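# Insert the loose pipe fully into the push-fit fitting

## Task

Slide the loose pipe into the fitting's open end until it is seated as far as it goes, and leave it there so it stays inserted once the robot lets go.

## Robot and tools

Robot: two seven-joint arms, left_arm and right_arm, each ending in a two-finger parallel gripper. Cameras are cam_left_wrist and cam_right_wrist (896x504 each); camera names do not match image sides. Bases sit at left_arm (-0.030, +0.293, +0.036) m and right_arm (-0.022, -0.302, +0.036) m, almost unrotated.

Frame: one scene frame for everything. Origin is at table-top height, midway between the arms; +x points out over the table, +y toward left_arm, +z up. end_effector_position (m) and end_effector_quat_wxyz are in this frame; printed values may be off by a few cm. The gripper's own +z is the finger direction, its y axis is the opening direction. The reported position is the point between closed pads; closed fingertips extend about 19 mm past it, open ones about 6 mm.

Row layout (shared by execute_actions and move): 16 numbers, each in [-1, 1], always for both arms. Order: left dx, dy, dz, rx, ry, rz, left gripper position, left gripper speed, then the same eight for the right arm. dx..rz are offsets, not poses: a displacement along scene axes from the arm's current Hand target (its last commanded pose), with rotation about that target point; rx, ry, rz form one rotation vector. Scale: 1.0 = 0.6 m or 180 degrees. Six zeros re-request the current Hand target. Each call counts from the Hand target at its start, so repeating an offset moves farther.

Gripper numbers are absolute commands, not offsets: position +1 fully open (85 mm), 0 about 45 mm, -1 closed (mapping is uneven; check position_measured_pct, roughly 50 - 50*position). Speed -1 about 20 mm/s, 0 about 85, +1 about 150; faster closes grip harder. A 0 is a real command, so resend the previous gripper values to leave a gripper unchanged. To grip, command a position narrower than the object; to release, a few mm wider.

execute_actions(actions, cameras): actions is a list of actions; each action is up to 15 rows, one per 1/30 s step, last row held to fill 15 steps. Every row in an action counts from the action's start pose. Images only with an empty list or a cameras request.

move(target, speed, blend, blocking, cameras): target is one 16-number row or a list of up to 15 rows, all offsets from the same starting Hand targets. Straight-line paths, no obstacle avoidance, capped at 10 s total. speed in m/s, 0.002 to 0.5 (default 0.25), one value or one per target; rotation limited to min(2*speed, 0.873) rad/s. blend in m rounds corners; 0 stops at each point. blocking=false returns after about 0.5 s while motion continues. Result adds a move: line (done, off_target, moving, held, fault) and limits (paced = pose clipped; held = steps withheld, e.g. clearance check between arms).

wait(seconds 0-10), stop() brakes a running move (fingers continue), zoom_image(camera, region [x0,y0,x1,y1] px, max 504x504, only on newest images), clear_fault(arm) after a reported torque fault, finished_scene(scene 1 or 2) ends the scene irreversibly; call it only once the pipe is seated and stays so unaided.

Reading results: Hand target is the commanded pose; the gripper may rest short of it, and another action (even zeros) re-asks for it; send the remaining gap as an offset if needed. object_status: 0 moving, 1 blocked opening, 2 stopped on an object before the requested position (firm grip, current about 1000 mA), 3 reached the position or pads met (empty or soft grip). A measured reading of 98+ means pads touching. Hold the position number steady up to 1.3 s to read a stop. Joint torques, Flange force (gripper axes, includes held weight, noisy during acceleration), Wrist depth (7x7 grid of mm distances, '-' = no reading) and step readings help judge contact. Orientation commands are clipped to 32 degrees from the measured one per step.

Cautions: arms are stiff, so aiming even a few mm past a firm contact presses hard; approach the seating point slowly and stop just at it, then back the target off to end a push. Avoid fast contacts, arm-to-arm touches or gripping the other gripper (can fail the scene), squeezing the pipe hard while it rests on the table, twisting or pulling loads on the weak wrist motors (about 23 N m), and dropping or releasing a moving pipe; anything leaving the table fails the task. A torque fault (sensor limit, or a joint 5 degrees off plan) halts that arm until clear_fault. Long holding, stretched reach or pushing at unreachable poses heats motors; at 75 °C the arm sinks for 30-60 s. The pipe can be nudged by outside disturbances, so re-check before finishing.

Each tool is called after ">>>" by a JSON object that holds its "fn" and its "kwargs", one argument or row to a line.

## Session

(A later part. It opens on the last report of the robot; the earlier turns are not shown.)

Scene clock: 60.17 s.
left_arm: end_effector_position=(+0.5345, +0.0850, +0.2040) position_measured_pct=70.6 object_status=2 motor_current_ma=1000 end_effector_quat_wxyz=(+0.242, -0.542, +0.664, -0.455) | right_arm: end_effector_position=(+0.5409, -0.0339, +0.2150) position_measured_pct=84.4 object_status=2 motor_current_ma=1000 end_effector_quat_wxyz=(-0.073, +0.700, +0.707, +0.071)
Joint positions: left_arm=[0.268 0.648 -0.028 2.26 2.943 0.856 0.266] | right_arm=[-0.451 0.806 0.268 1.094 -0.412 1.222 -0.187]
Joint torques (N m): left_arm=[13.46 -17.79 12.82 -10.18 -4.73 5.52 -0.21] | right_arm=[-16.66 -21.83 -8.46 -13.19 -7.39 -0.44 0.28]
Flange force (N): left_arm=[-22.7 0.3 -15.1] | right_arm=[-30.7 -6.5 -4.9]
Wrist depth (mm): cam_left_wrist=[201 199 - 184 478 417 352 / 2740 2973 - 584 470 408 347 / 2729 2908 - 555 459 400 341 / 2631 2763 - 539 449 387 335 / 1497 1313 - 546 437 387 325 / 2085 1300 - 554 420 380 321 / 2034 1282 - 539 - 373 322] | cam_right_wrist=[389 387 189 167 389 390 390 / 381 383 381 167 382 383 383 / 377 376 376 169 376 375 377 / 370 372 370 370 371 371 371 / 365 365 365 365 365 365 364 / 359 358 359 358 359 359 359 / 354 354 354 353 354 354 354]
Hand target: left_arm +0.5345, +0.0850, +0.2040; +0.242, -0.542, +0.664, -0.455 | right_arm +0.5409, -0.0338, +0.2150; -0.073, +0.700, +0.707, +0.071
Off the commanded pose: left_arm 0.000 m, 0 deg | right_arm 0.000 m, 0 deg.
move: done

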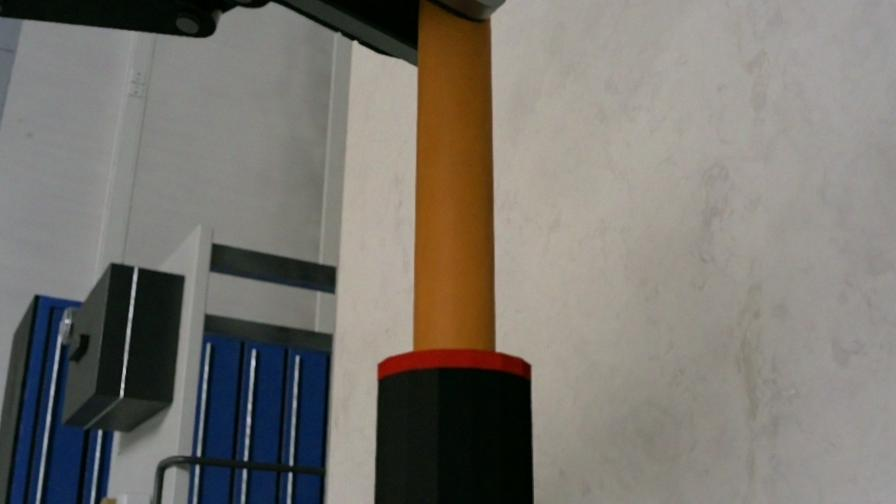

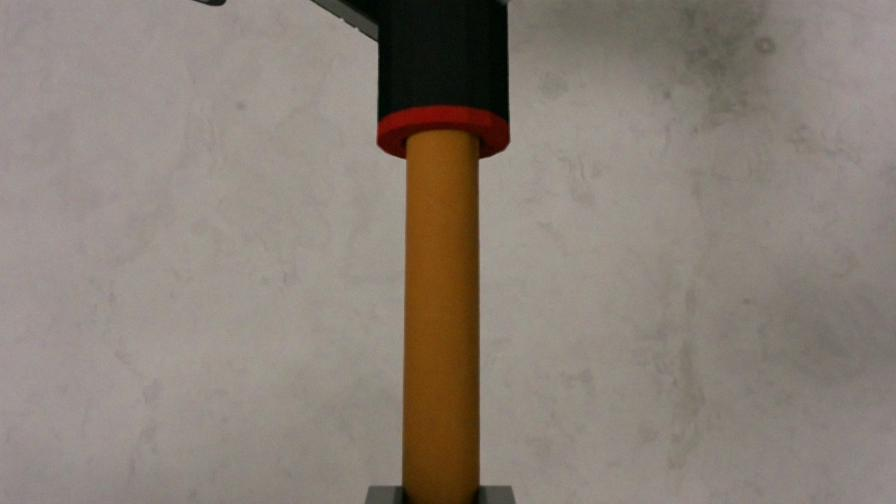

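>>> {"fn": "move", "kwargs": {
  "target": [0,0,0,0,0,0,-0.6,-1,0.0008,0.0067,0.0,0,0,0,-0.85,-1],
  "speed": 0.02,
  "cameras": ["all"]
}}

>>> {"fn": "zoom_image", "kwargs": {
  "camera": "cam_right_wrist",
  "region": [350, 0, 520, 170]
}}

Scene clock: 61.33 s.
left_arm: end_effector_position=(+0.5345, +0.0850, +0.2040) position_measured_pct=70.6 object_status=2 motor_current_ma=1000 end_effector_quat_wxyz=(+0.242, -0.542, +0.664, -0.455) | right_arm: end_effector_position=(+0.5413, -0.0298, +0.2150) position_measured_pct=84.4 object_status=2 motor_current_ma=1000 end_effector_quat_wxyz=(-0.073, +0.700, +0.707, +0.071)
Joint positions: left_arm=[0.268 0.648 -0.028 2.26 2.943 0.856 0.266] | right_arm=[-0.456 0.811 0.268 1.085 -0.412 1.225 -0.195]
Joint torques (N m): left_arm=[12.61 -17.71 11.97 -10 -4.4 5.33 -0.2] | right_arm=[-15.7 -21.93 -7.75 -13.08 -6.95 -0.42 0.26]
Flange force (N): left_arm=[-21.3 0.5 -14.7] | right_arm=[-29.3 -7.0 -4.4]
Wrist depth (mm): cam_left_wrist=[199 193 187 182 475 418 352 / 2786 2934 - 563 469 409 347 / 2695 2895 - 555 458 400 341 / 2610 1473 - 540 449 387 335 / 1507 1310 - 547 436 387 326 / 2078 1298 - 555 421 380 320 / 2040 1280 - 539 - 372 321] | cam_right_wrist=[387 387 185 167 387 389 390 / 383 382 380 166 383 384 383 / 377 376 375 167 376 376 376 / 371 370 370 368 371 370 370 / 366 365 364 366 365 365 365 / 360 359 360 358 359 360 360 / 354 354 355 355 355 353 355]
Hand target: left_arm +0.5345, +0.0850, +0.2040; +0.242, -0.542, +0.664, -0.455 | right_arm +0.5413, -0.0298, +0.2150; -0.073, +0.700, +0.707, +0.071
Off the commanded pose: left_arm 0.000 m, 0 deg | right_arm 0.000 m, 0 deg.
move: done

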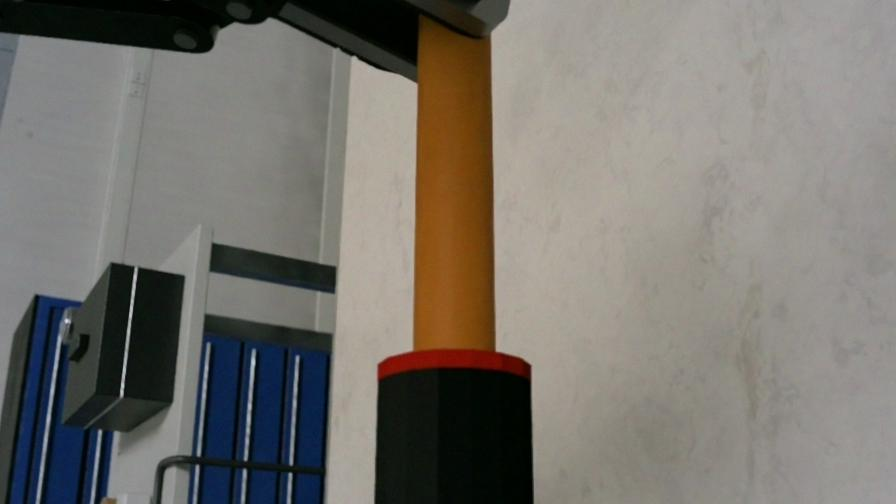

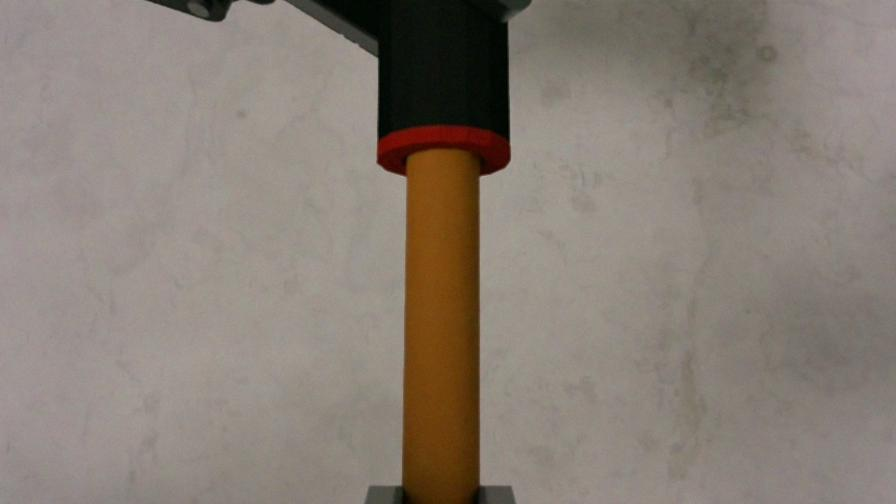

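Scaled by 2.965 from the camera's 896x504 image, which has a finer 1280x720 frame.

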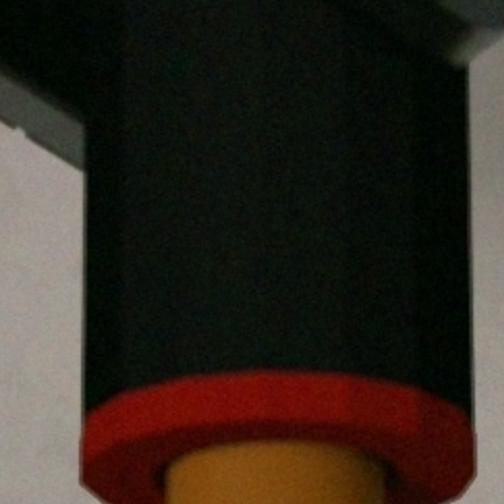

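>>> {"fn": "move", "kwargs": {
  "target": [0,0,0,0,0,0,-0.6,-1,0.0003,0.01,0.0,0,0,0,-0.85,-1],
  "speed": 0.03,
  "cameras": ["all"]
}}

Scene clock: 62.27 s.
left_arm: end_effector_position=(+0.5345, +0.0850, +0.2040) position_measured_pct=70.6 object_status=2 motor_current_ma=1000 end_effector_quat_wxyz=(+0.242, -0.542, +0.664, -0.455) | right_arm: end_effector_position=(+0.5415, -0.0238, +0.2150) position_measured_pct=84.4 object_status=2 motor_current_ma=1000 end_effector_quat_wxyz=(-0.073, +0.700, +0.707, +0.071)
Joint positions: left_arm=[0.268 0.648 -0.028 2.26 2.943 0.856 0.266] | right_arm=[-0.463 0.816 0.268 1.073 -0.412 1.229 -0.206]
Joint torques (N m): left_arm=[12.52 -17.77 11.94 -10.1 -4.35 5.41 -0.19] | right_arm=[-15.72 -22.08 -7.65 -13.13 -6.97 -0.39 0.2]
Flange force (N): left_arm=[-21.2 0.5 -14.7] | right_arm=[-29.6 -7.0 -4.1]
Wrist depth (mm): cam_left_wrist=[192 189 184 175 475 417 353 / 2717 2921 - 180 466 408 346 / 2695 2947 - 554 459 400 341 / 2652 1477 - 540 449 387 335 / 1493 1310 - 546 436 387 326 / 2066 1295 - 554 421 380 320 / 2015 1285 - 540 - 373 321] | cam_right_wrist=[388 199 183 166 386 389 389 / 384 383 380 166 383 382 384 / 376 377 375 167 377 376 377 / 372 371 371 367 370 370 369 / 365 365 365 365 365 365 365 / 360 360 359 360 360 359 360 / 354 355 355 352 354 354 354]
Hand target: left_arm +0.5345, +0.0850, +0.2040; +0.242, -0.542, +0.664, -0.455 | right_arm +0.5415, -0.0238, +0.2150; -0.073, +0.700, +0.707, +0.071
Off the commanded pose: left_arm 0.000 m, 0 deg | right_arm 0.000 m, 0 deg.
move: done

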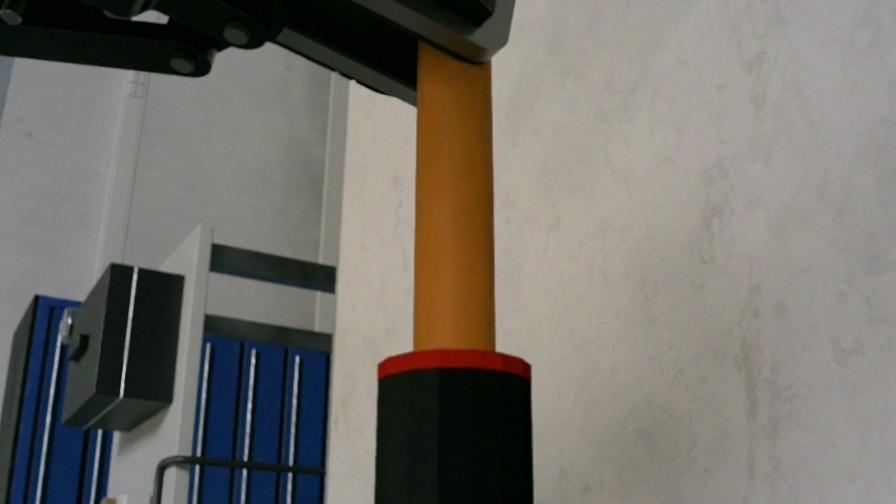

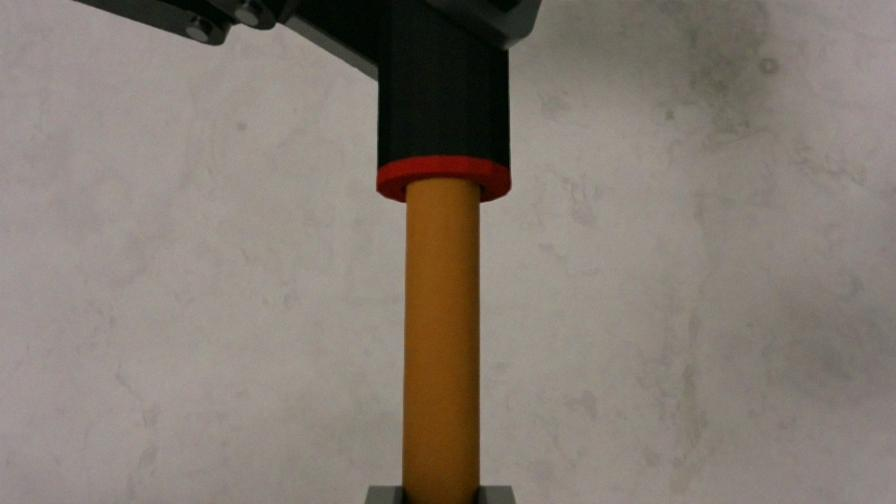

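>>> {"fn": "move", "kwargs": {
  "target": [0,0,0,0,0,0,-0.6,-1,0.0002,0.01,0.0,0,0,0,-0.85,-1],
  "speed": 0.03,
  "cameras": ["all"]
}}

Scene clock: 63.17 s.
left_arm: end_effector_position=(+0.5345, +0.0849, +0.2040) position_measured_pct=70.6 object_status=2 motor_current_ma=1000 end_effector_quat_wxyz=(+0.242, -0.542, +0.664, -0.455) | right_arm: end_effector_position=(+0.5416, -0.0178, +0.2150) position_measured_pct=84.4 object_status=2 motor_current_ma=1000 end_effector_quat_wxyz=(-0.073, +0.700, +0.707, +0.071)
Joint positions: left_arm=[0.268 0.648 -0.028 2.26 2.943 0.856 0.266] | right_arm=[-0.471 0.822 0.269 1.061 -0.412 1.233 -0.217]
Joint torques (N m): left_arm=[12.54 -17.85 11.9 -10.24 -4.36 5.43 -0.18] | right_arm=[-15.78 -22.11 -7.77 -13.13 -6.97 -0.4 0.22]
Flange force (N): left_arm=[-21.3 0.8 -15.0] | right_arm=[-29.6 -6.9 -4.2]
Wrist depth (mm): cam_left_wrist=[188 177 181 170 475 417 352 / 196 198 - 178 467 409 346 / 2674 2870 - 571 458 400 340 / 2610 2729 - 541 448 387 335 / 1493 1308 - 547 436 387 326 / 2078 1303 - 553 421 379 320 / 2040 1282 - 539 - 371 322] | cam_right_wrist=[386 187 180 166 387 388 389 / 383 382 187 166 382 383 383 / 377 376 375 - 377 376 376 / 372 371 370 167 369 371 371 / 365 365 366 365 364 365 364 / 359 360 358 359 360 359 359 / 355 355 354 353 354 354 354]
Hand target: left_arm +0.5345, +0.0850, +0.2040; +0.242, -0.542, +0.664, -0.455 | right_arm +0.5416, -0.0178, +0.2150; -0.073, +0.700, +0.707, +0.071
Off the commanded pose: left_arm 0.000 m, 0 deg | right_arm 0.000 m, 0 deg.
move: done

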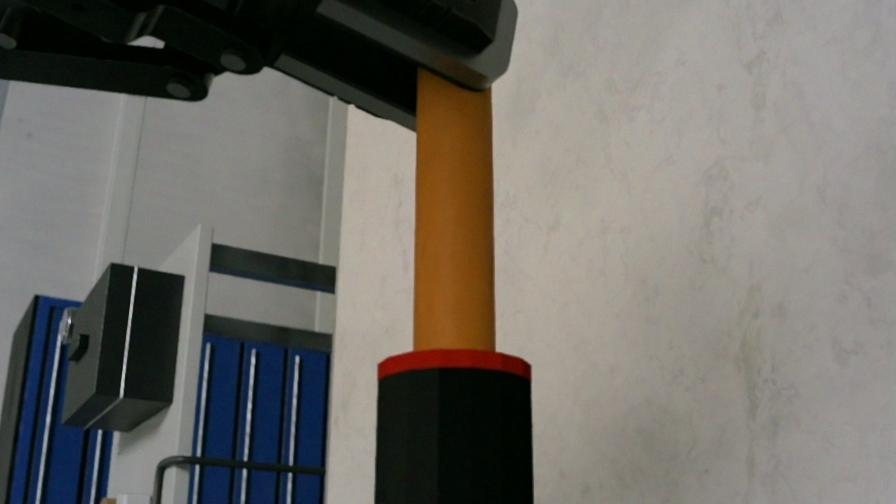

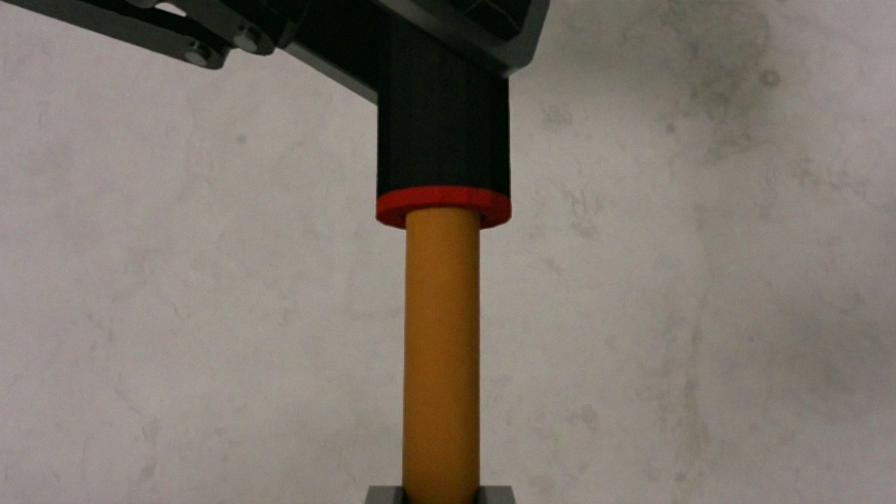

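>>> {"fn": "move", "kwargs": {
  "target": [0,0,0,0,0,0,-0.6,-1,0.0002,0.0083,0.0,0,0,0,-0.85,-1],
  "speed": 0.03,
  "cameras": ["all"]
}}

Scene clock: 64.07 s.
left_arm: end_effector_position=(+0.5345, +0.0849, +0.2040) position_measured_pct=70.6 object_status=2 motor_current_ma=1000 end_effector_quat_wxyz=(+0.242, -0.542, +0.664, -0.455) | right_arm: end_effector_position=(+0.5418, -0.0129, +0.2150) position_measured_pct=84.4 object_status=2 motor_current_ma=1000 end_effector_quat_wxyz=(-0.073, +0.700, +0.707, +0.071)
Joint positions: left_arm=[0.268 0.648 -0.028 2.26 2.943 0.856 0.266] | right_arm=[-0.478 0.827 0.269 1.05 -0.413 1.237 -0.226]
Joint torques (N m): left_arm=[12.62 -17.92 12.05 -10.38 -4.36 5.54 -0.2] | right_arm=[-16.23 -22.09 -7.94 -13.05 -7.08 -0.36 0.21]
Flange force (N): left_arm=[-21.5 0.7 -15.2] | right_arm=[-30.1 -6.2 -4.5]
Wrist depth (mm): cam_left_wrist=[187 174 179 168 478 417 352 / 190 186 182 175 464 408 347 / 2706 2895 - 548 459 400 340 / 2600 2798 - 540 449 388 335 / 1493 1303 - 546 436 387 325 / 2092 1303 - 552 422 379 320 / 2046 1290 - 540 - 372 322] | cam_right_wrist=[189 177 178 - 390 390 389 / 382 381 181 166 380 382 382 / 377 376 376 - 378 376 376 / 371 371 370 169 369 370 371 / 365 365 365 366 365 365 365 / 360 360 360 360 361 359 360 / 354 354 355 353 353 354 353]
Hand target: left_arm +0.5345, +0.0850, +0.2040; +0.242, -0.542, +0.664, -0.455 | right_arm +0.5417, -0.0128, +0.2150; -0.073, +0.700, +0.707, +0.071
Off the commanded pose: left_arm 0.000 m, 0 deg | right_arm 0.000 m, 0 deg.
move: done

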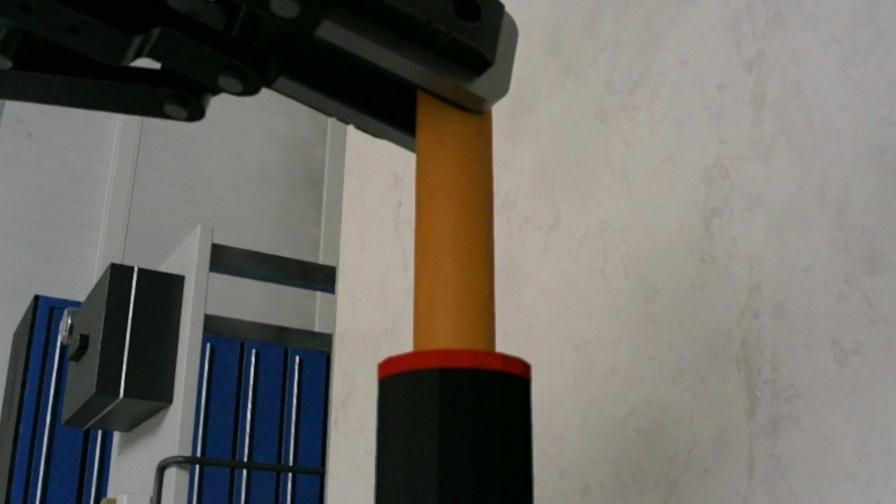

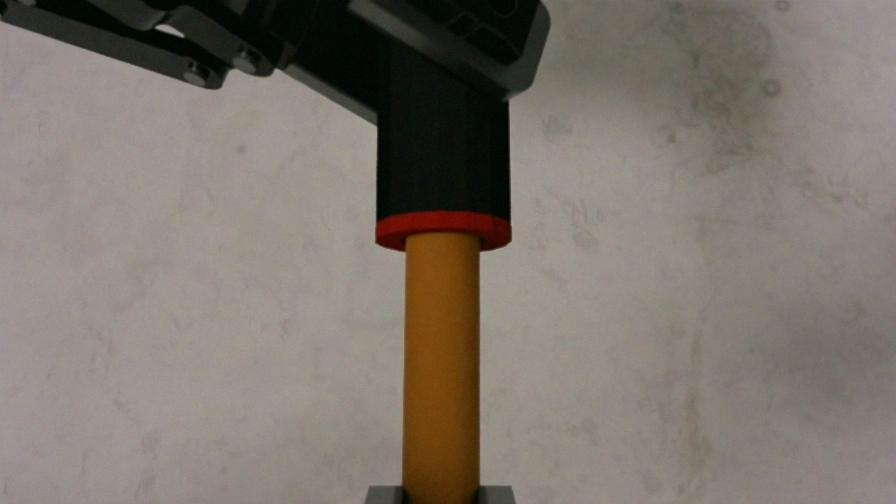

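>>> {"fn": "move", "kwargs": {
  "target": [0,0,0,0,0,0,-0.6,-1,0.0001,0.0067,0.0,0,0,0,-0.85,-1],
  "speed": 0.03,
  "cameras": ["all"]
}}

Scene clock: 64.87 s.
left_arm: end_effector_position=(+0.5345, +0.0850, +0.2040) position_measured_pct=70.6 object_status=2 motor_current_ma=1000 end_effector_quat_wxyz=(+0.242, -0.542, +0.664, -0.455) | right_arm: end_effector_position=(+0.5418, -0.0089, +0.2150) position_measured_pct=84.4 object_status=2 motor_current_ma=1000 end_effector_quat_wxyz=(-0.073, +0.700, +0.707, +0.071)
Joint positions: left_arm=[0.268 0.648 -0.028 2.26 2.943 0.856 0.266] | right_arm=[-0.483 0.832 0.269 1.042 -0.413 1.24 -0.233]
Joint torques (N m): left_arm=[14.23 -18.29 13.55 -11.25 -4.92 5.98 -0.16] | right_arm=[-18.2 -22.17 -9.67 -13.37 -8.18 -0.39 0.26]
Flange force (N): left_arm=[-24.3 1.5 -16.9] | right_arm=[-33.0 -5.4 -5.4]
Wrist depth (mm): cam_left_wrist=[- 171 - 167 478 417 352 / 188 185 179 172 464 408 346 / 2695 2921 - 184 459 400 341 / 2621 1470 - 540 448 387 334 / 1493 1295 - 549 436 386 325 / 2085 1298 - 553 420 380 320 / 2034 1356 - 538 - 372 321] | cam_right_wrist=[188 174 178 - 390 388 387 / 381 380 179 166 - 382 382 / 377 377 375 - 376 375 377 / 371 371 370 - 371 370 370 / 365 366 365 364 365 365 364 / 359 359 359 359 359 359 359 / 354 354 353 353 354 353 354]
Hand target: left_arm +0.5345, +0.0850, +0.2040; +0.242, -0.542, +0.664, -0.455 | right_arm +0.5418, -0.0088, +0.2150; -0.073, +0.700, +0.707, +0.071
Off the commanded pose: left_arm 0.000 m, 0 deg | right_arm 0.000 m, 0 deg.
move: done

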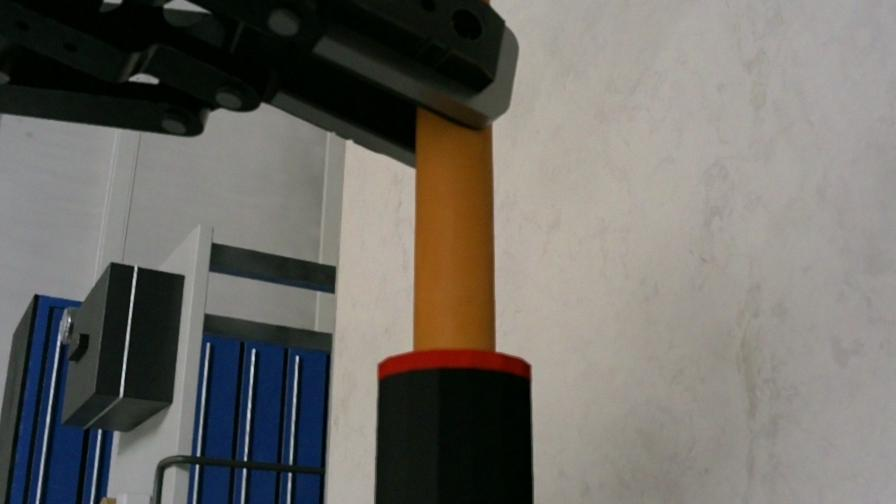

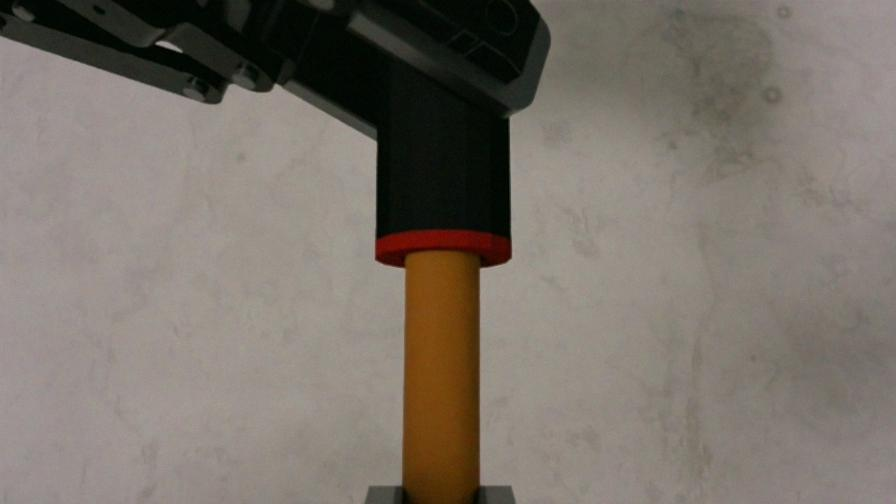

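>>> {"fn": "move", "kwargs": {
  "target": [0,0,0,0,0,0,-0.6,-1,0.0001,0.005,0.0,0,0,0,-0.85,-1],
  "speed": 0.03,
  "cameras": ["all"]
}}

Scene clock: 65.83 s.
left_arm: end_effector_position=(+0.5345, +0.0850, +0.2040) position_measured_pct=70.6 object_status=2 motor_current_ma=1000 end_effector_quat_wxyz=(+0.242, -0.542, +0.664, -0.455) | right_arm: end_effector_position=(+0.5419, -0.0059, +0.2150) position_measured_pct=84.4 object_status=2 motor_current_ma=1000 end_effector_quat_wxyz=(-0.073, +0.700, +0.707, +0.071)
Joint positions: left_arm=[0.268 0.648 -0.028 2.26 2.943 0.856 0.266] | right_arm=[-0.487 0.835 0.27 1.036 -0.413 1.242 -0.239]
Joint torques (N m): left_arm=[20.68 -19.63 19.86 -14.44 -7.26 7.67 -0.01] | right_arm=[-26.72 -22.07 -16.46 -14.78 -12.22 -0.4 0.26]
Flange force (N): left_arm=[-35.3 4.0 -23.5] | right_arm=[-46.4 -3.1 -8.9]
Wrist depth (mm): cam_left_wrist=[- 170 - 166 477 417 352 / 188 184 178 170 463 408 345 / 2684 2908 - 540 456 399 340 / 2590 1353 - 539 444 386 334 / 1432 1300 - 550 435 385 325 / 2066 1292 - 551 420 378 320 / 2034 1342 - 537 - 372 321] | cam_right_wrist=[189 173 178 - 388 387 386 / 381 380 180 - - 380 380 / 376 377 375 - 375 375 374 / 371 370 369 - 369 369 367 / 366 366 365 365 364 363 363 / 360 360 359 359 358 358 357 / 356 355 354 354 353 353 352]
Hand target: left_arm +0.5345, +0.0850, +0.2040; +0.242, -0.542, +0.664, -0.455 | right_arm +0.5419, -0.0058, +0.2150; -0.073, +0.700, +0.707, +0.071
Off the commanded pose: left_arm 0.000 m, 0 deg | right_arm 0.000 m, 0 deg.
move: done

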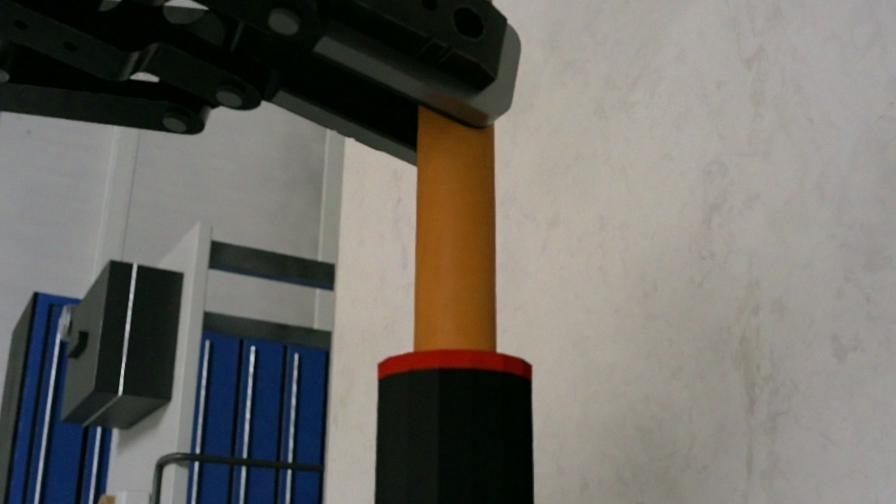

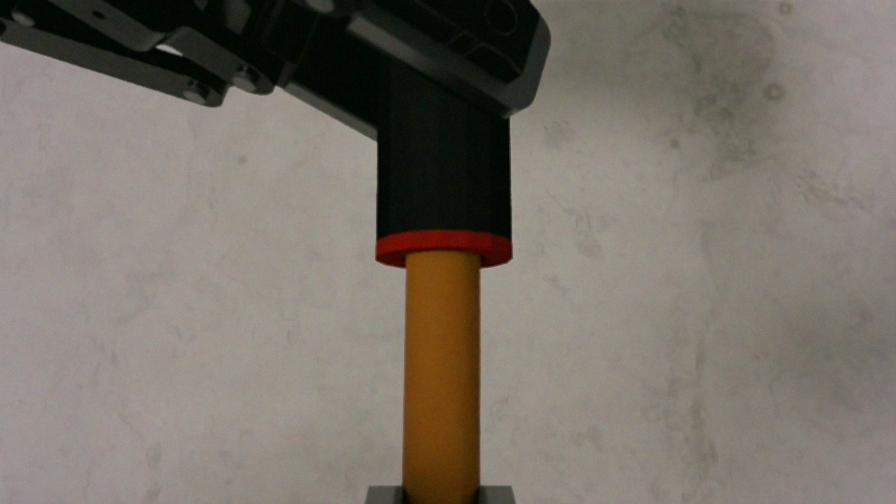

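>>> {"fn": "zoom_image", "kwargs": {
  "camera": "cam_right_wrist",
  "region": [350, 180, 540, 300]
}}

>>> {"fn": "move", "kwargs": {
  "target": [0,0,0,0,0,0,-0.6,-1,0.0001,0.0025,0.0,0,0,0,-0.85,-1],
  "speed": 0.03,
  "cameras": ["all"]
}}

>>> {"fn": "zoom_image", "kwargs": {
  "camera": "cam_right_wrist",
  "region": [350, 180, 540, 300]
}}

Scaled by 2.653 from the camera's 896x504 image, which has a finer 1280x720 frame.

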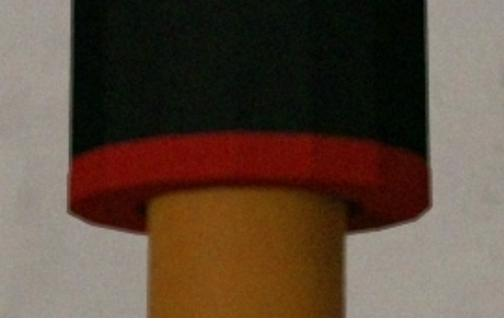

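Scene clock: 67.07 s.
left_arm: end_effector_position=(+0.5345, +0.0850, +0.2040) position_measured_pct=70.6 object_status=2 motor_current_ma=1000 end_effector_quat_wxyz=(+0.242, -0.542, +0.664, -0.455) | right_arm: end_effector_position=(+0.5419, -0.0043, +0.2149) position_measured_pct=84.4 object_status=2 motor_current_ma=1000 end_effector_quat_wxyz=(-0.073, +0.700, +0.707, +0.071)
Joint positions: left_arm=[0.268 0.648 -0.028 2.26 2.943 0.856 0.266] | right_arm=[-0.489 0.836 0.27 1.032 -0.413 1.243 -0.241]
Joint torques (N m): left_arm=[24.74 -20.33 23.84 -15.7 -8.78 8.49 0.07] | right_arm=[-31.25 -22.36 -19.97 -15.85 -14.47 -0.87 0.3]
Flange force (N): left_arm=[-42.1 5.0 -26.0] | right_arm=[-53.3 -1.5 -11.0]
Wrist depth (mm): cam_left_wrist=[- 170 - - 474 416 351 / 188 184 178 170 454 408 346 / 2695 2846 - 539 457 398 339 / 2590 1350 - 537 444 386 334 / 1411 1310 - 548 436 386 325 / 2040 1295 - 553 419 379 319 / 2046 1345 - 538 - 371 320] | cam_right_wrist=[188 172 178 - 388 387 386 / 382 380 179 - - 380 379 / 377 376 375 - 374 374 373 / 371 371 371 - 368 368 368 / 366 366 365 363 363 365 363 / 361 360 360 359 357 358 357 / 355 354 354 353 354 352 352]
Hand target: left_arm +0.5345, +0.0850, +0.2040; +0.242, -0.542, +0.664, -0.455 | right_arm +0.5419, -0.0043, +0.2149; -0.073, +0.700, +0.707, +0.071
Off the commanded pose: left_arm 0.000 m, 0 deg | right_arm 0.000 m, 0 deg.
move: done

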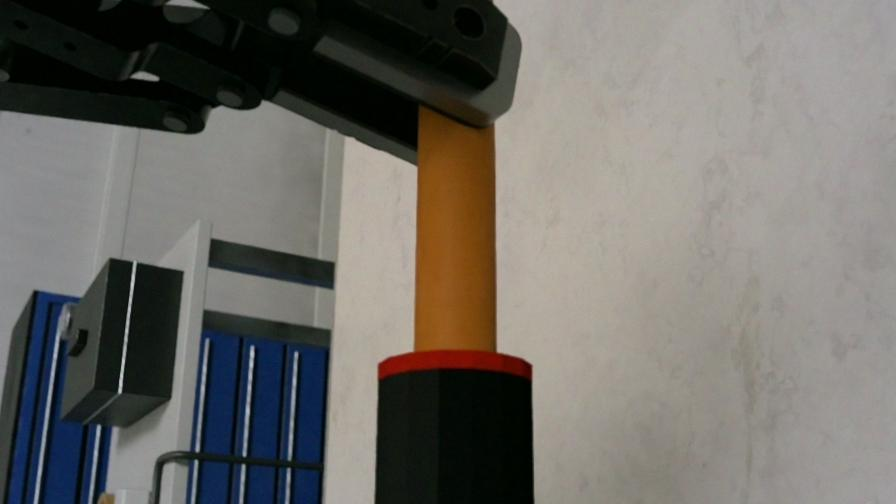

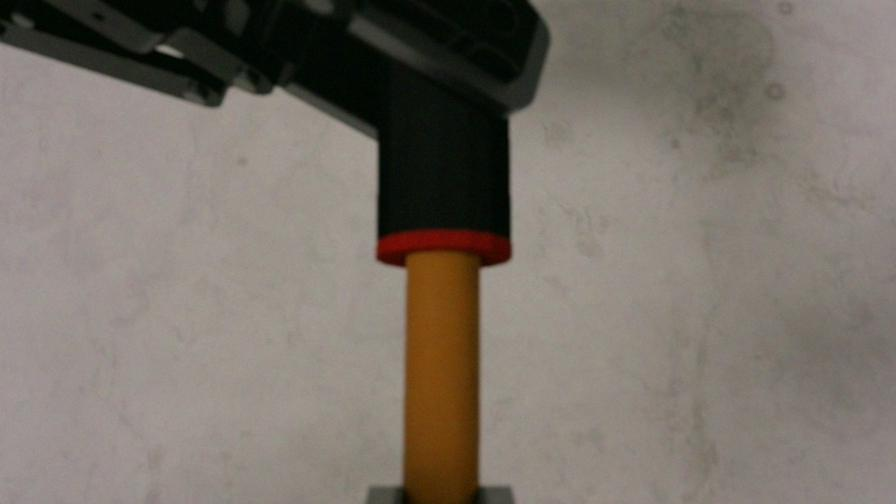

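Scaled by 2.653 from the camera's 896x504 image, which has a finer 1280x720 frame.

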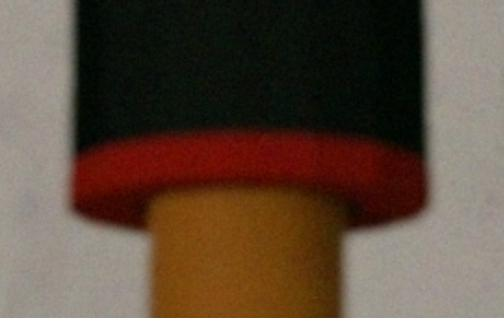

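>>> {"fn": "move", "kwargs": {
  "target": [0,0,0,0,0,0,-0.6,-1,-0.0005,-0.012,0.0,0,0,0,-0.85,-1],
  "speed": 0.04,
  "cameras": ["all"]
}}

>>> {"fn": "zoom_image", "kwargs": {
  "camera": "cam_right_wrist",
  "region": [350, 180, 540, 300]
}}

Scene clock: 68.60 s.
left_arm: end_effector_position=(+0.5345, +0.0846, +0.2041) position_measured_pct=70.6 object_status=2 motor_current_ma=1000 end_effector_quat_wxyz=(+0.242, -0.541, +0.664, -0.455) | right_arm: end_effector_position=(+0.5415, -0.0113, +0.2150) position_measured_pct=84.4 object_status=2 motor_current_ma=1000 end_effector_quat_wxyz=(-0.073, +0.700, +0.707, +0.071)
Joint positions: left_arm=[0.268 0.648 -0.027 2.26 2.943 0.856 0.266] | right_arm=[-0.48 0.829 0.269 1.048 -0.413 1.237 -0.228]
Joint torques (N m): left_arm=[7.63 -17.67 7.27 -9.5 -2.34 4.91 -0.13] | right_arm=[-11.1 -21.64 -4.01 -11.4 -4.68 0.26 0.22]
Flange force (N): left_arm=[-13.5 0.7 -12.4] | right_arm=[-21.3 -6.4 -2.7]
Wrist depth (mm): cam_left_wrist=[- 169 - 166 478 417 353 / 189 184 179 171 463 409 346 / 2663 2921 - 543 459 400 340 / 2621 2786 - 539 449 388 335 / 1503 1305 - 550 435 387 325 / 2059 1303 - 553 419 379 320 / 2034 1353 - 539 - 372 321] | cam_right_wrist=[190 174 179 - 390 387 387 / 382 381 180 166 - 382 380 / 378 378 376 - 377 377 375 / 372 372 370 - 371 370 368 / 366 367 365 366 365 365 363 / 361 360 359 360 360 359 358 / 355 356 356 353 354 354 353]
Hand target: left_arm +0.5345, +0.0850, +0.2040; +0.242, -0.542, +0.664, -0.455 | right_arm +0.5416, -0.0115, +0.2150; -0.073, +0.700, +0.707, +0.071
Off the commanded pose: left_arm 0.000 m, 0 deg | right_arm 0.000 m, 0 deg.
move: done

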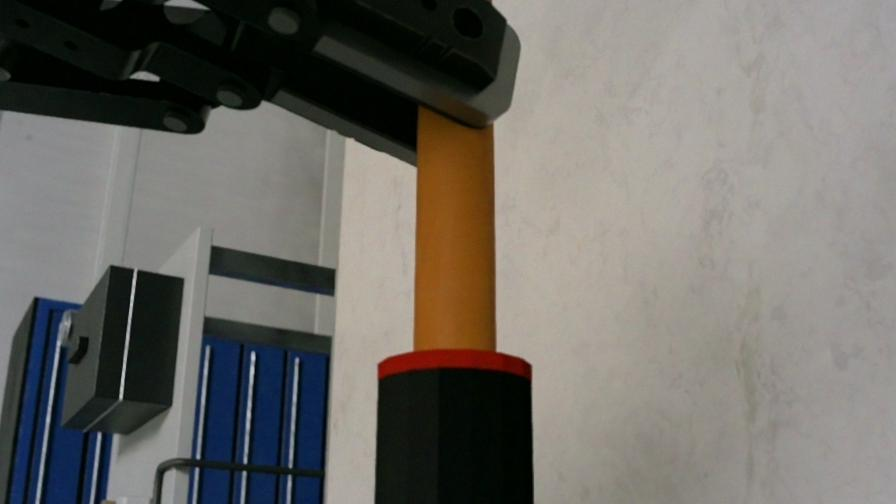

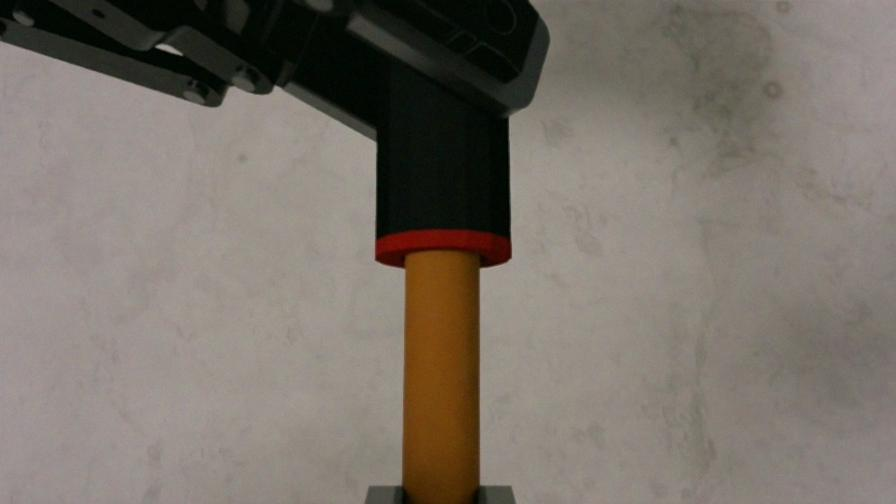

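Scaled by 2.653 from the camera's 896x504 image, which has a finer 1280x720 frame.

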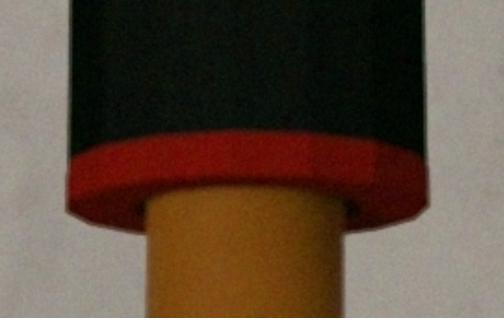

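>>> {"fn": "move", "kwargs": {
  "target": [0,0,0,0,0,0,-0.6,-1,0.0006,-0.0058,0.0,0,0,0,-0.85,-1],
  "speed": 0.04
}}

Scene clock: 69.67 s.
left_arm: end_effector_position=(+0.5345, +0.0849, +0.2041) position_measured_pct=70.6 object_status=2 motor_current_ma=1000 end_effector_quat_wxyz=(+0.242, -0.541, +0.664, -0.455) | right_arm: end_effector_position=(+0.5419, -0.0149, +0.2149) position_measured_pct=84.4 object_status=2 motor_current_ma=1000 end_effector_quat_wxyz=(-0.073, +0.700, +0.707, +0.071)
Joint positions: left_arm=[0.268 0.648 -0.028 2.26 2.943 0.856 0.266] | right_arm=[-0.475 0.826 0.269 1.053 -0.413 1.236 -0.222]
Joint torques (N m): left_arm=[0.99 -15.95 0.63 -5.07 -0.01 2.76 -0.38] | right_arm=[-1.09 -21.7 4.18 -10.7 -0.05 -0.43 0]
Flange force (N): left_arm=[-2.1 -3.2 -3.5] | right_arm=[-7.4 -12.3 1.2]
Wrist depth (mm): cam_left_wrist=[- 171 - 167 479 418 353 / 189 186 179 173 464 410 347 / 2695 2895 - 176 460 401 340 / 2663 2786 1402 545 449 387 336 / 1487 1313 - 552 436 388 326 / 2053 1282 - 556 422 380 321 / 2015 1337 - 540 - 372 320] | cam_right_wrist=[189 174 179 - 390 388 389 / 383 381 180 166 381 383 383 / 378 378 376 - 376 375 376 / 371 372 370 - 370 370 370 / 367 367 366 366 364 364 364 / 361 361 360 360 359 359 358 / 355 355 355 354 354 353 354]
Hand target: left_arm +0.5345, +0.0850, +0.2040; +0.242, -0.542, +0.664, -0.455 | right_arm +0.5420, -0.0150, +0.2150; -0.073, +0.700, +0.707, +0.071
Off the commanded pose: left_arm 0.000 m, 0 deg | right_arm 0.000 m, 0 deg.
move: done

>>> {"fn": "move", "kwargs": {
  "target": [
    [0,0,0,0,0,0,0.35,-0.5,0,0,0,0,0,0,-0.85,-1],
    [-0.163,0.0684,0.094,0,0,0,0.35,-0.5,0,0,0,0,0,0,-0.85,-1]
  ],
  "speed": 0.12,
  "cameras": ["all"]
}}

Scene clock: 72.27 s.
left_arm: end_effector_position=(+0.4368, +0.1260, +0.2604) position_measured_pct=32.5 object_status=3 motor_current_ma=0 end_effector_quat_wxyz=(+0.242, -0.542, +0.664, -0.455) | right_arm: end_effector_position=(+0.5420, -0.0150, +0.2150) position_measured_pct=84.4 object_status=2 motor_current_ma=1000 end_effector_quat_wxyz=(-0.073, +0.700, +0.707, +0.071)
Joint positions: left_arm=[0.205 0.368 -0.042 2.551 2.854 0.871 0.283] | right_arm=[-0.475 0.826 0.269 1.053 -0.413 1.236 -0.222]
Joint torques (N m): left_arm=[1.63 -10.5 1.12 -5.32 -0.08 2.73 -0.29] | right_arm=[-2.36 -22.37 3.07 -10.95 -0.84 -0.23 0.03]
Flange force (N): left_arm=[-4.9 -4.3 -7.0] | right_arm=[-9.1 -11.0 1.7]
Wrist depth (mm): cam_left_wrist=[232 250 250 317 612 508 429 / 284 275 271 286 594 499 422 / 2774 318 302 295 581 489 415 / 2774 2883 1528 689 574 482 403 / 2294 1420 1916 276 545 464 405 / 2195 1384 2511 267 527 454 390 / 2210 1480 2438 262 506 444 381] | cam_right_wrist=[392 391 388 169 389 390 387 / 384 383 382 166 383 382 382 / 378 378 376 - 377 376 377 / 372 371 369 - 371 370 369 / 366 366 367 365 364 365 364 / 360 361 360 359 360 359 358 / 355 355 355 354 352 354 353]
Hand target: left_arm +0.4367, +0.1260, +0.2604; +0.242, -0.542, +0.664, -0.455 | right_arm +0.5420, -0.0150, +0.2150; -0.073, +0.700, +0.707, +0.071
Off the commanded pose: left_arm 0.000 m, 0 deg | right_arm 0.000 m, 0 deg.
move: done

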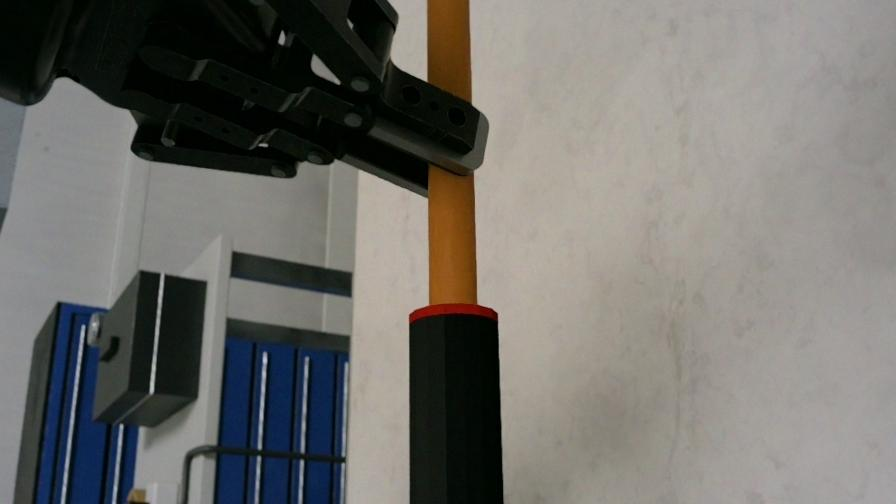

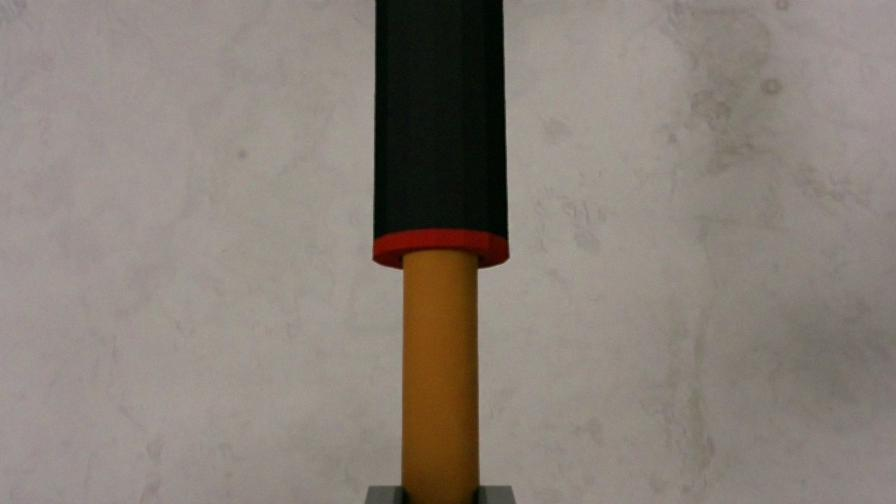

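>>> {"fn": "move", "kwargs": {
  "target": [0,0,0,0,0,0,0.35,-0.5,0,0,-0.275,0,0,0,-0.85,-1],
  "speed": 0.12,
  "cameras": ["all"]
}}

Scene clock: 74.27 s.
left_arm: end_effector_position=(+0.4367, +0.1260, +0.2604) position_measured_pct=32.5 object_status=3 motor_current_ma=0 end_effector_quat_wxyz=(+0.242, -0.542, +0.664, -0.455) | right_arm: end_effector_position=(+0.5420, -0.0150, +0.0500) position_measured_pct=84.4 object_status=2 motor_current_ma=1000 end_effector_quat_wxyz=(-0.073, +0.700, +0.707, +0.071)
Joint positions: left_arm=[0.205 0.368 -0.042 2.551 2.854 0.871 0.283] | right_arm=[-0.456 1.02 0.208 1.213 -0.476 0.893 -0.109]
Joint torques (N m): left_arm=[1.53 -10.36 1.09 -5.27 -0.16 2.71 -0.28] | right_arm=[-2.46 -23.35 2.98 -9.49 -0.72 -0.08 0.04]
Flange force (N): left_arm=[-3.9 -4.6 -7.1] | right_arm=[-8.8 -10.7 -1.5]
Wrist depth (mm): cam_left_wrist=[- 268 270 277 300 496 421 / 2858 2960 284 285 296 306 404 / 2821 3028 - 274 321 337 395 / 2740 2895 316 277 530 380 382 / 2263 1417 1873 678 555 465 385 / 2232 1390 2511 662 543 456 361 / 2167 1483 2420 670 520 442 345] | cam_right_wrist=[215 215 215 169 213 213 213 / 211 211 210 166 210 209 209 / 208 208 207 - 206 206 206 / 205 204 203 165 203 203 202 / 202 201 201 - 200 200 199 / 198 198 198 - 197 197 196 / 195 195 195 - 194 194 193]
Hand target: left_arm +0.4367, +0.1260, +0.2604; +0.242, -0.542, +0.664, -0.455 | right_arm +0.5420, -0.0150, +0.0500; -0.073, +0.700, +0.707, +0.071
Off the commanded pose: left_arm 0.000 m, 0 deg | right_arm 0.000 m, 0 deg.
move: done

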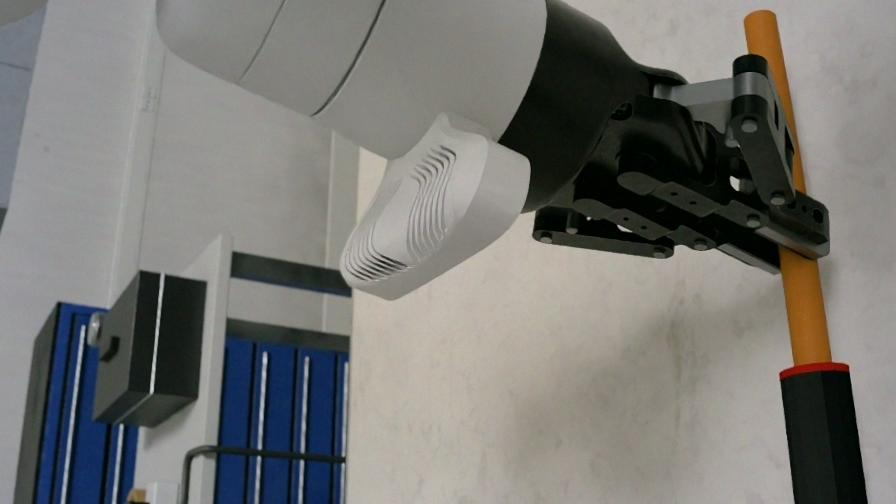

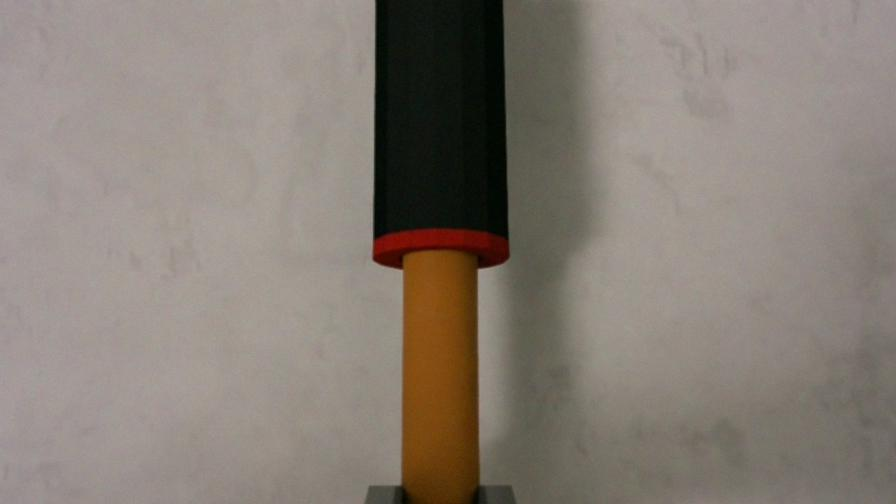

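>>> {"fn": "move", "kwargs": {
  "target": [0,0,0,0,0,0,0.35,-0.5,0,0,-0.0217,0,0,0,-0.85,-1],
  "speed": 0.06,
  "cameras": ["all"]
}}

Scene clock: 75.37 s.
left_arm: end_effector_position=(+0.4367, +0.1260, +0.2604) position_measured_pct=32.5 object_status=3 motor_current_ma=0 end_effector_quat_wxyz=(+0.242, -0.542, +0.664, -0.455) | right_arm: end_effector_position=(+0.5420, -0.0150, +0.0370) position_measured_pct=84.4 object_status=2 motor_current_ma=1000 end_effector_quat_wxyz=(-0.073, +0.700, +0.707, +0.071)
Joint positions: left_arm=[0.205 0.368 -0.042 2.551 2.854 0.871 0.283] | right_arm=[-0.453 1.04 0.202 1.216 -0.481 0.87 -0.101]
Joint torques (N m): left_arm=[1.5 -10.4 1.12 -5.29 -0.18 2.76 -0.29] | right_arm=[-2.47 -23.19 3.09 -9.31 -0.69 -0.04 0.03]
Flange force (N): left_arm=[-3.7 -4.6 -7.0] | right_arm=[-8.9 -11.2 -2.0]
Wrist depth (mm): cam_left_wrist=[257 273 272 281 299 499 417 / 2870 2987 289 288 297 314 395 / 2809 3055 3188 298 303 341 385 / 2695 2934 3084 292 392 387 379 / 2255 1411 1927 670 554 464 386 / 2210 1384 2483 666 542 455 365 / 2195 1473 2402 670 518 443 350] | cam_right_wrist=[201 201 200 169 200 199 199 / 198 197 197 166 197 196 196 / 194 194 193 - 193 193 193 / 192 191 190 166 190 189 189 / 188 188 188 - 187 187 186 / 186 185 185 - 184 184 184 / 183 182 182 182 181 181 181]
Hand target: left_arm +0.4367, +0.1260, +0.2604; +0.242, -0.542, +0.664, -0.455 | right_arm +0.5420, -0.0150, +0.0369; -0.073, +0.700, +0.707, +0.071
Off the commanded pose: left_arm 0.000 m, 0 deg | right_arm 0.000 m, 0 deg.
move: done

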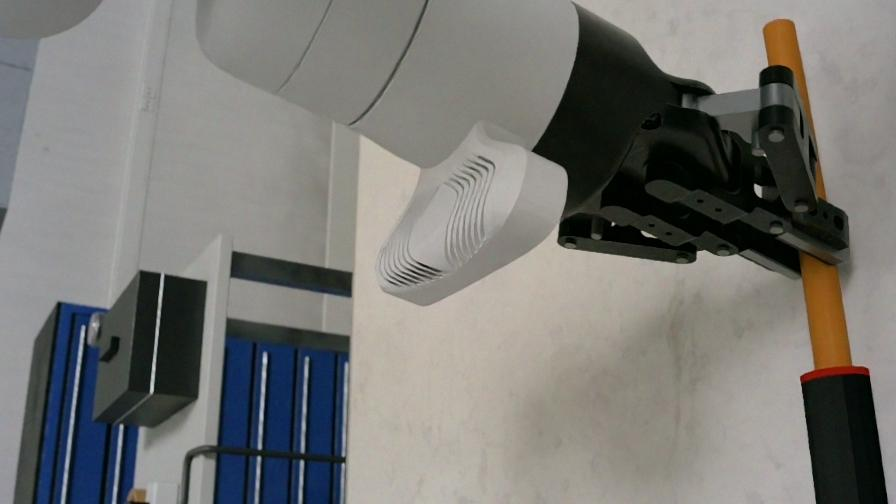

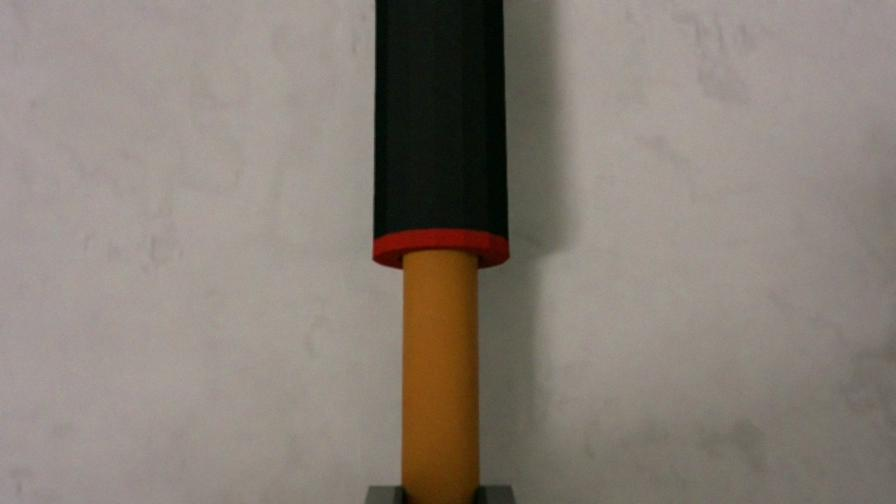

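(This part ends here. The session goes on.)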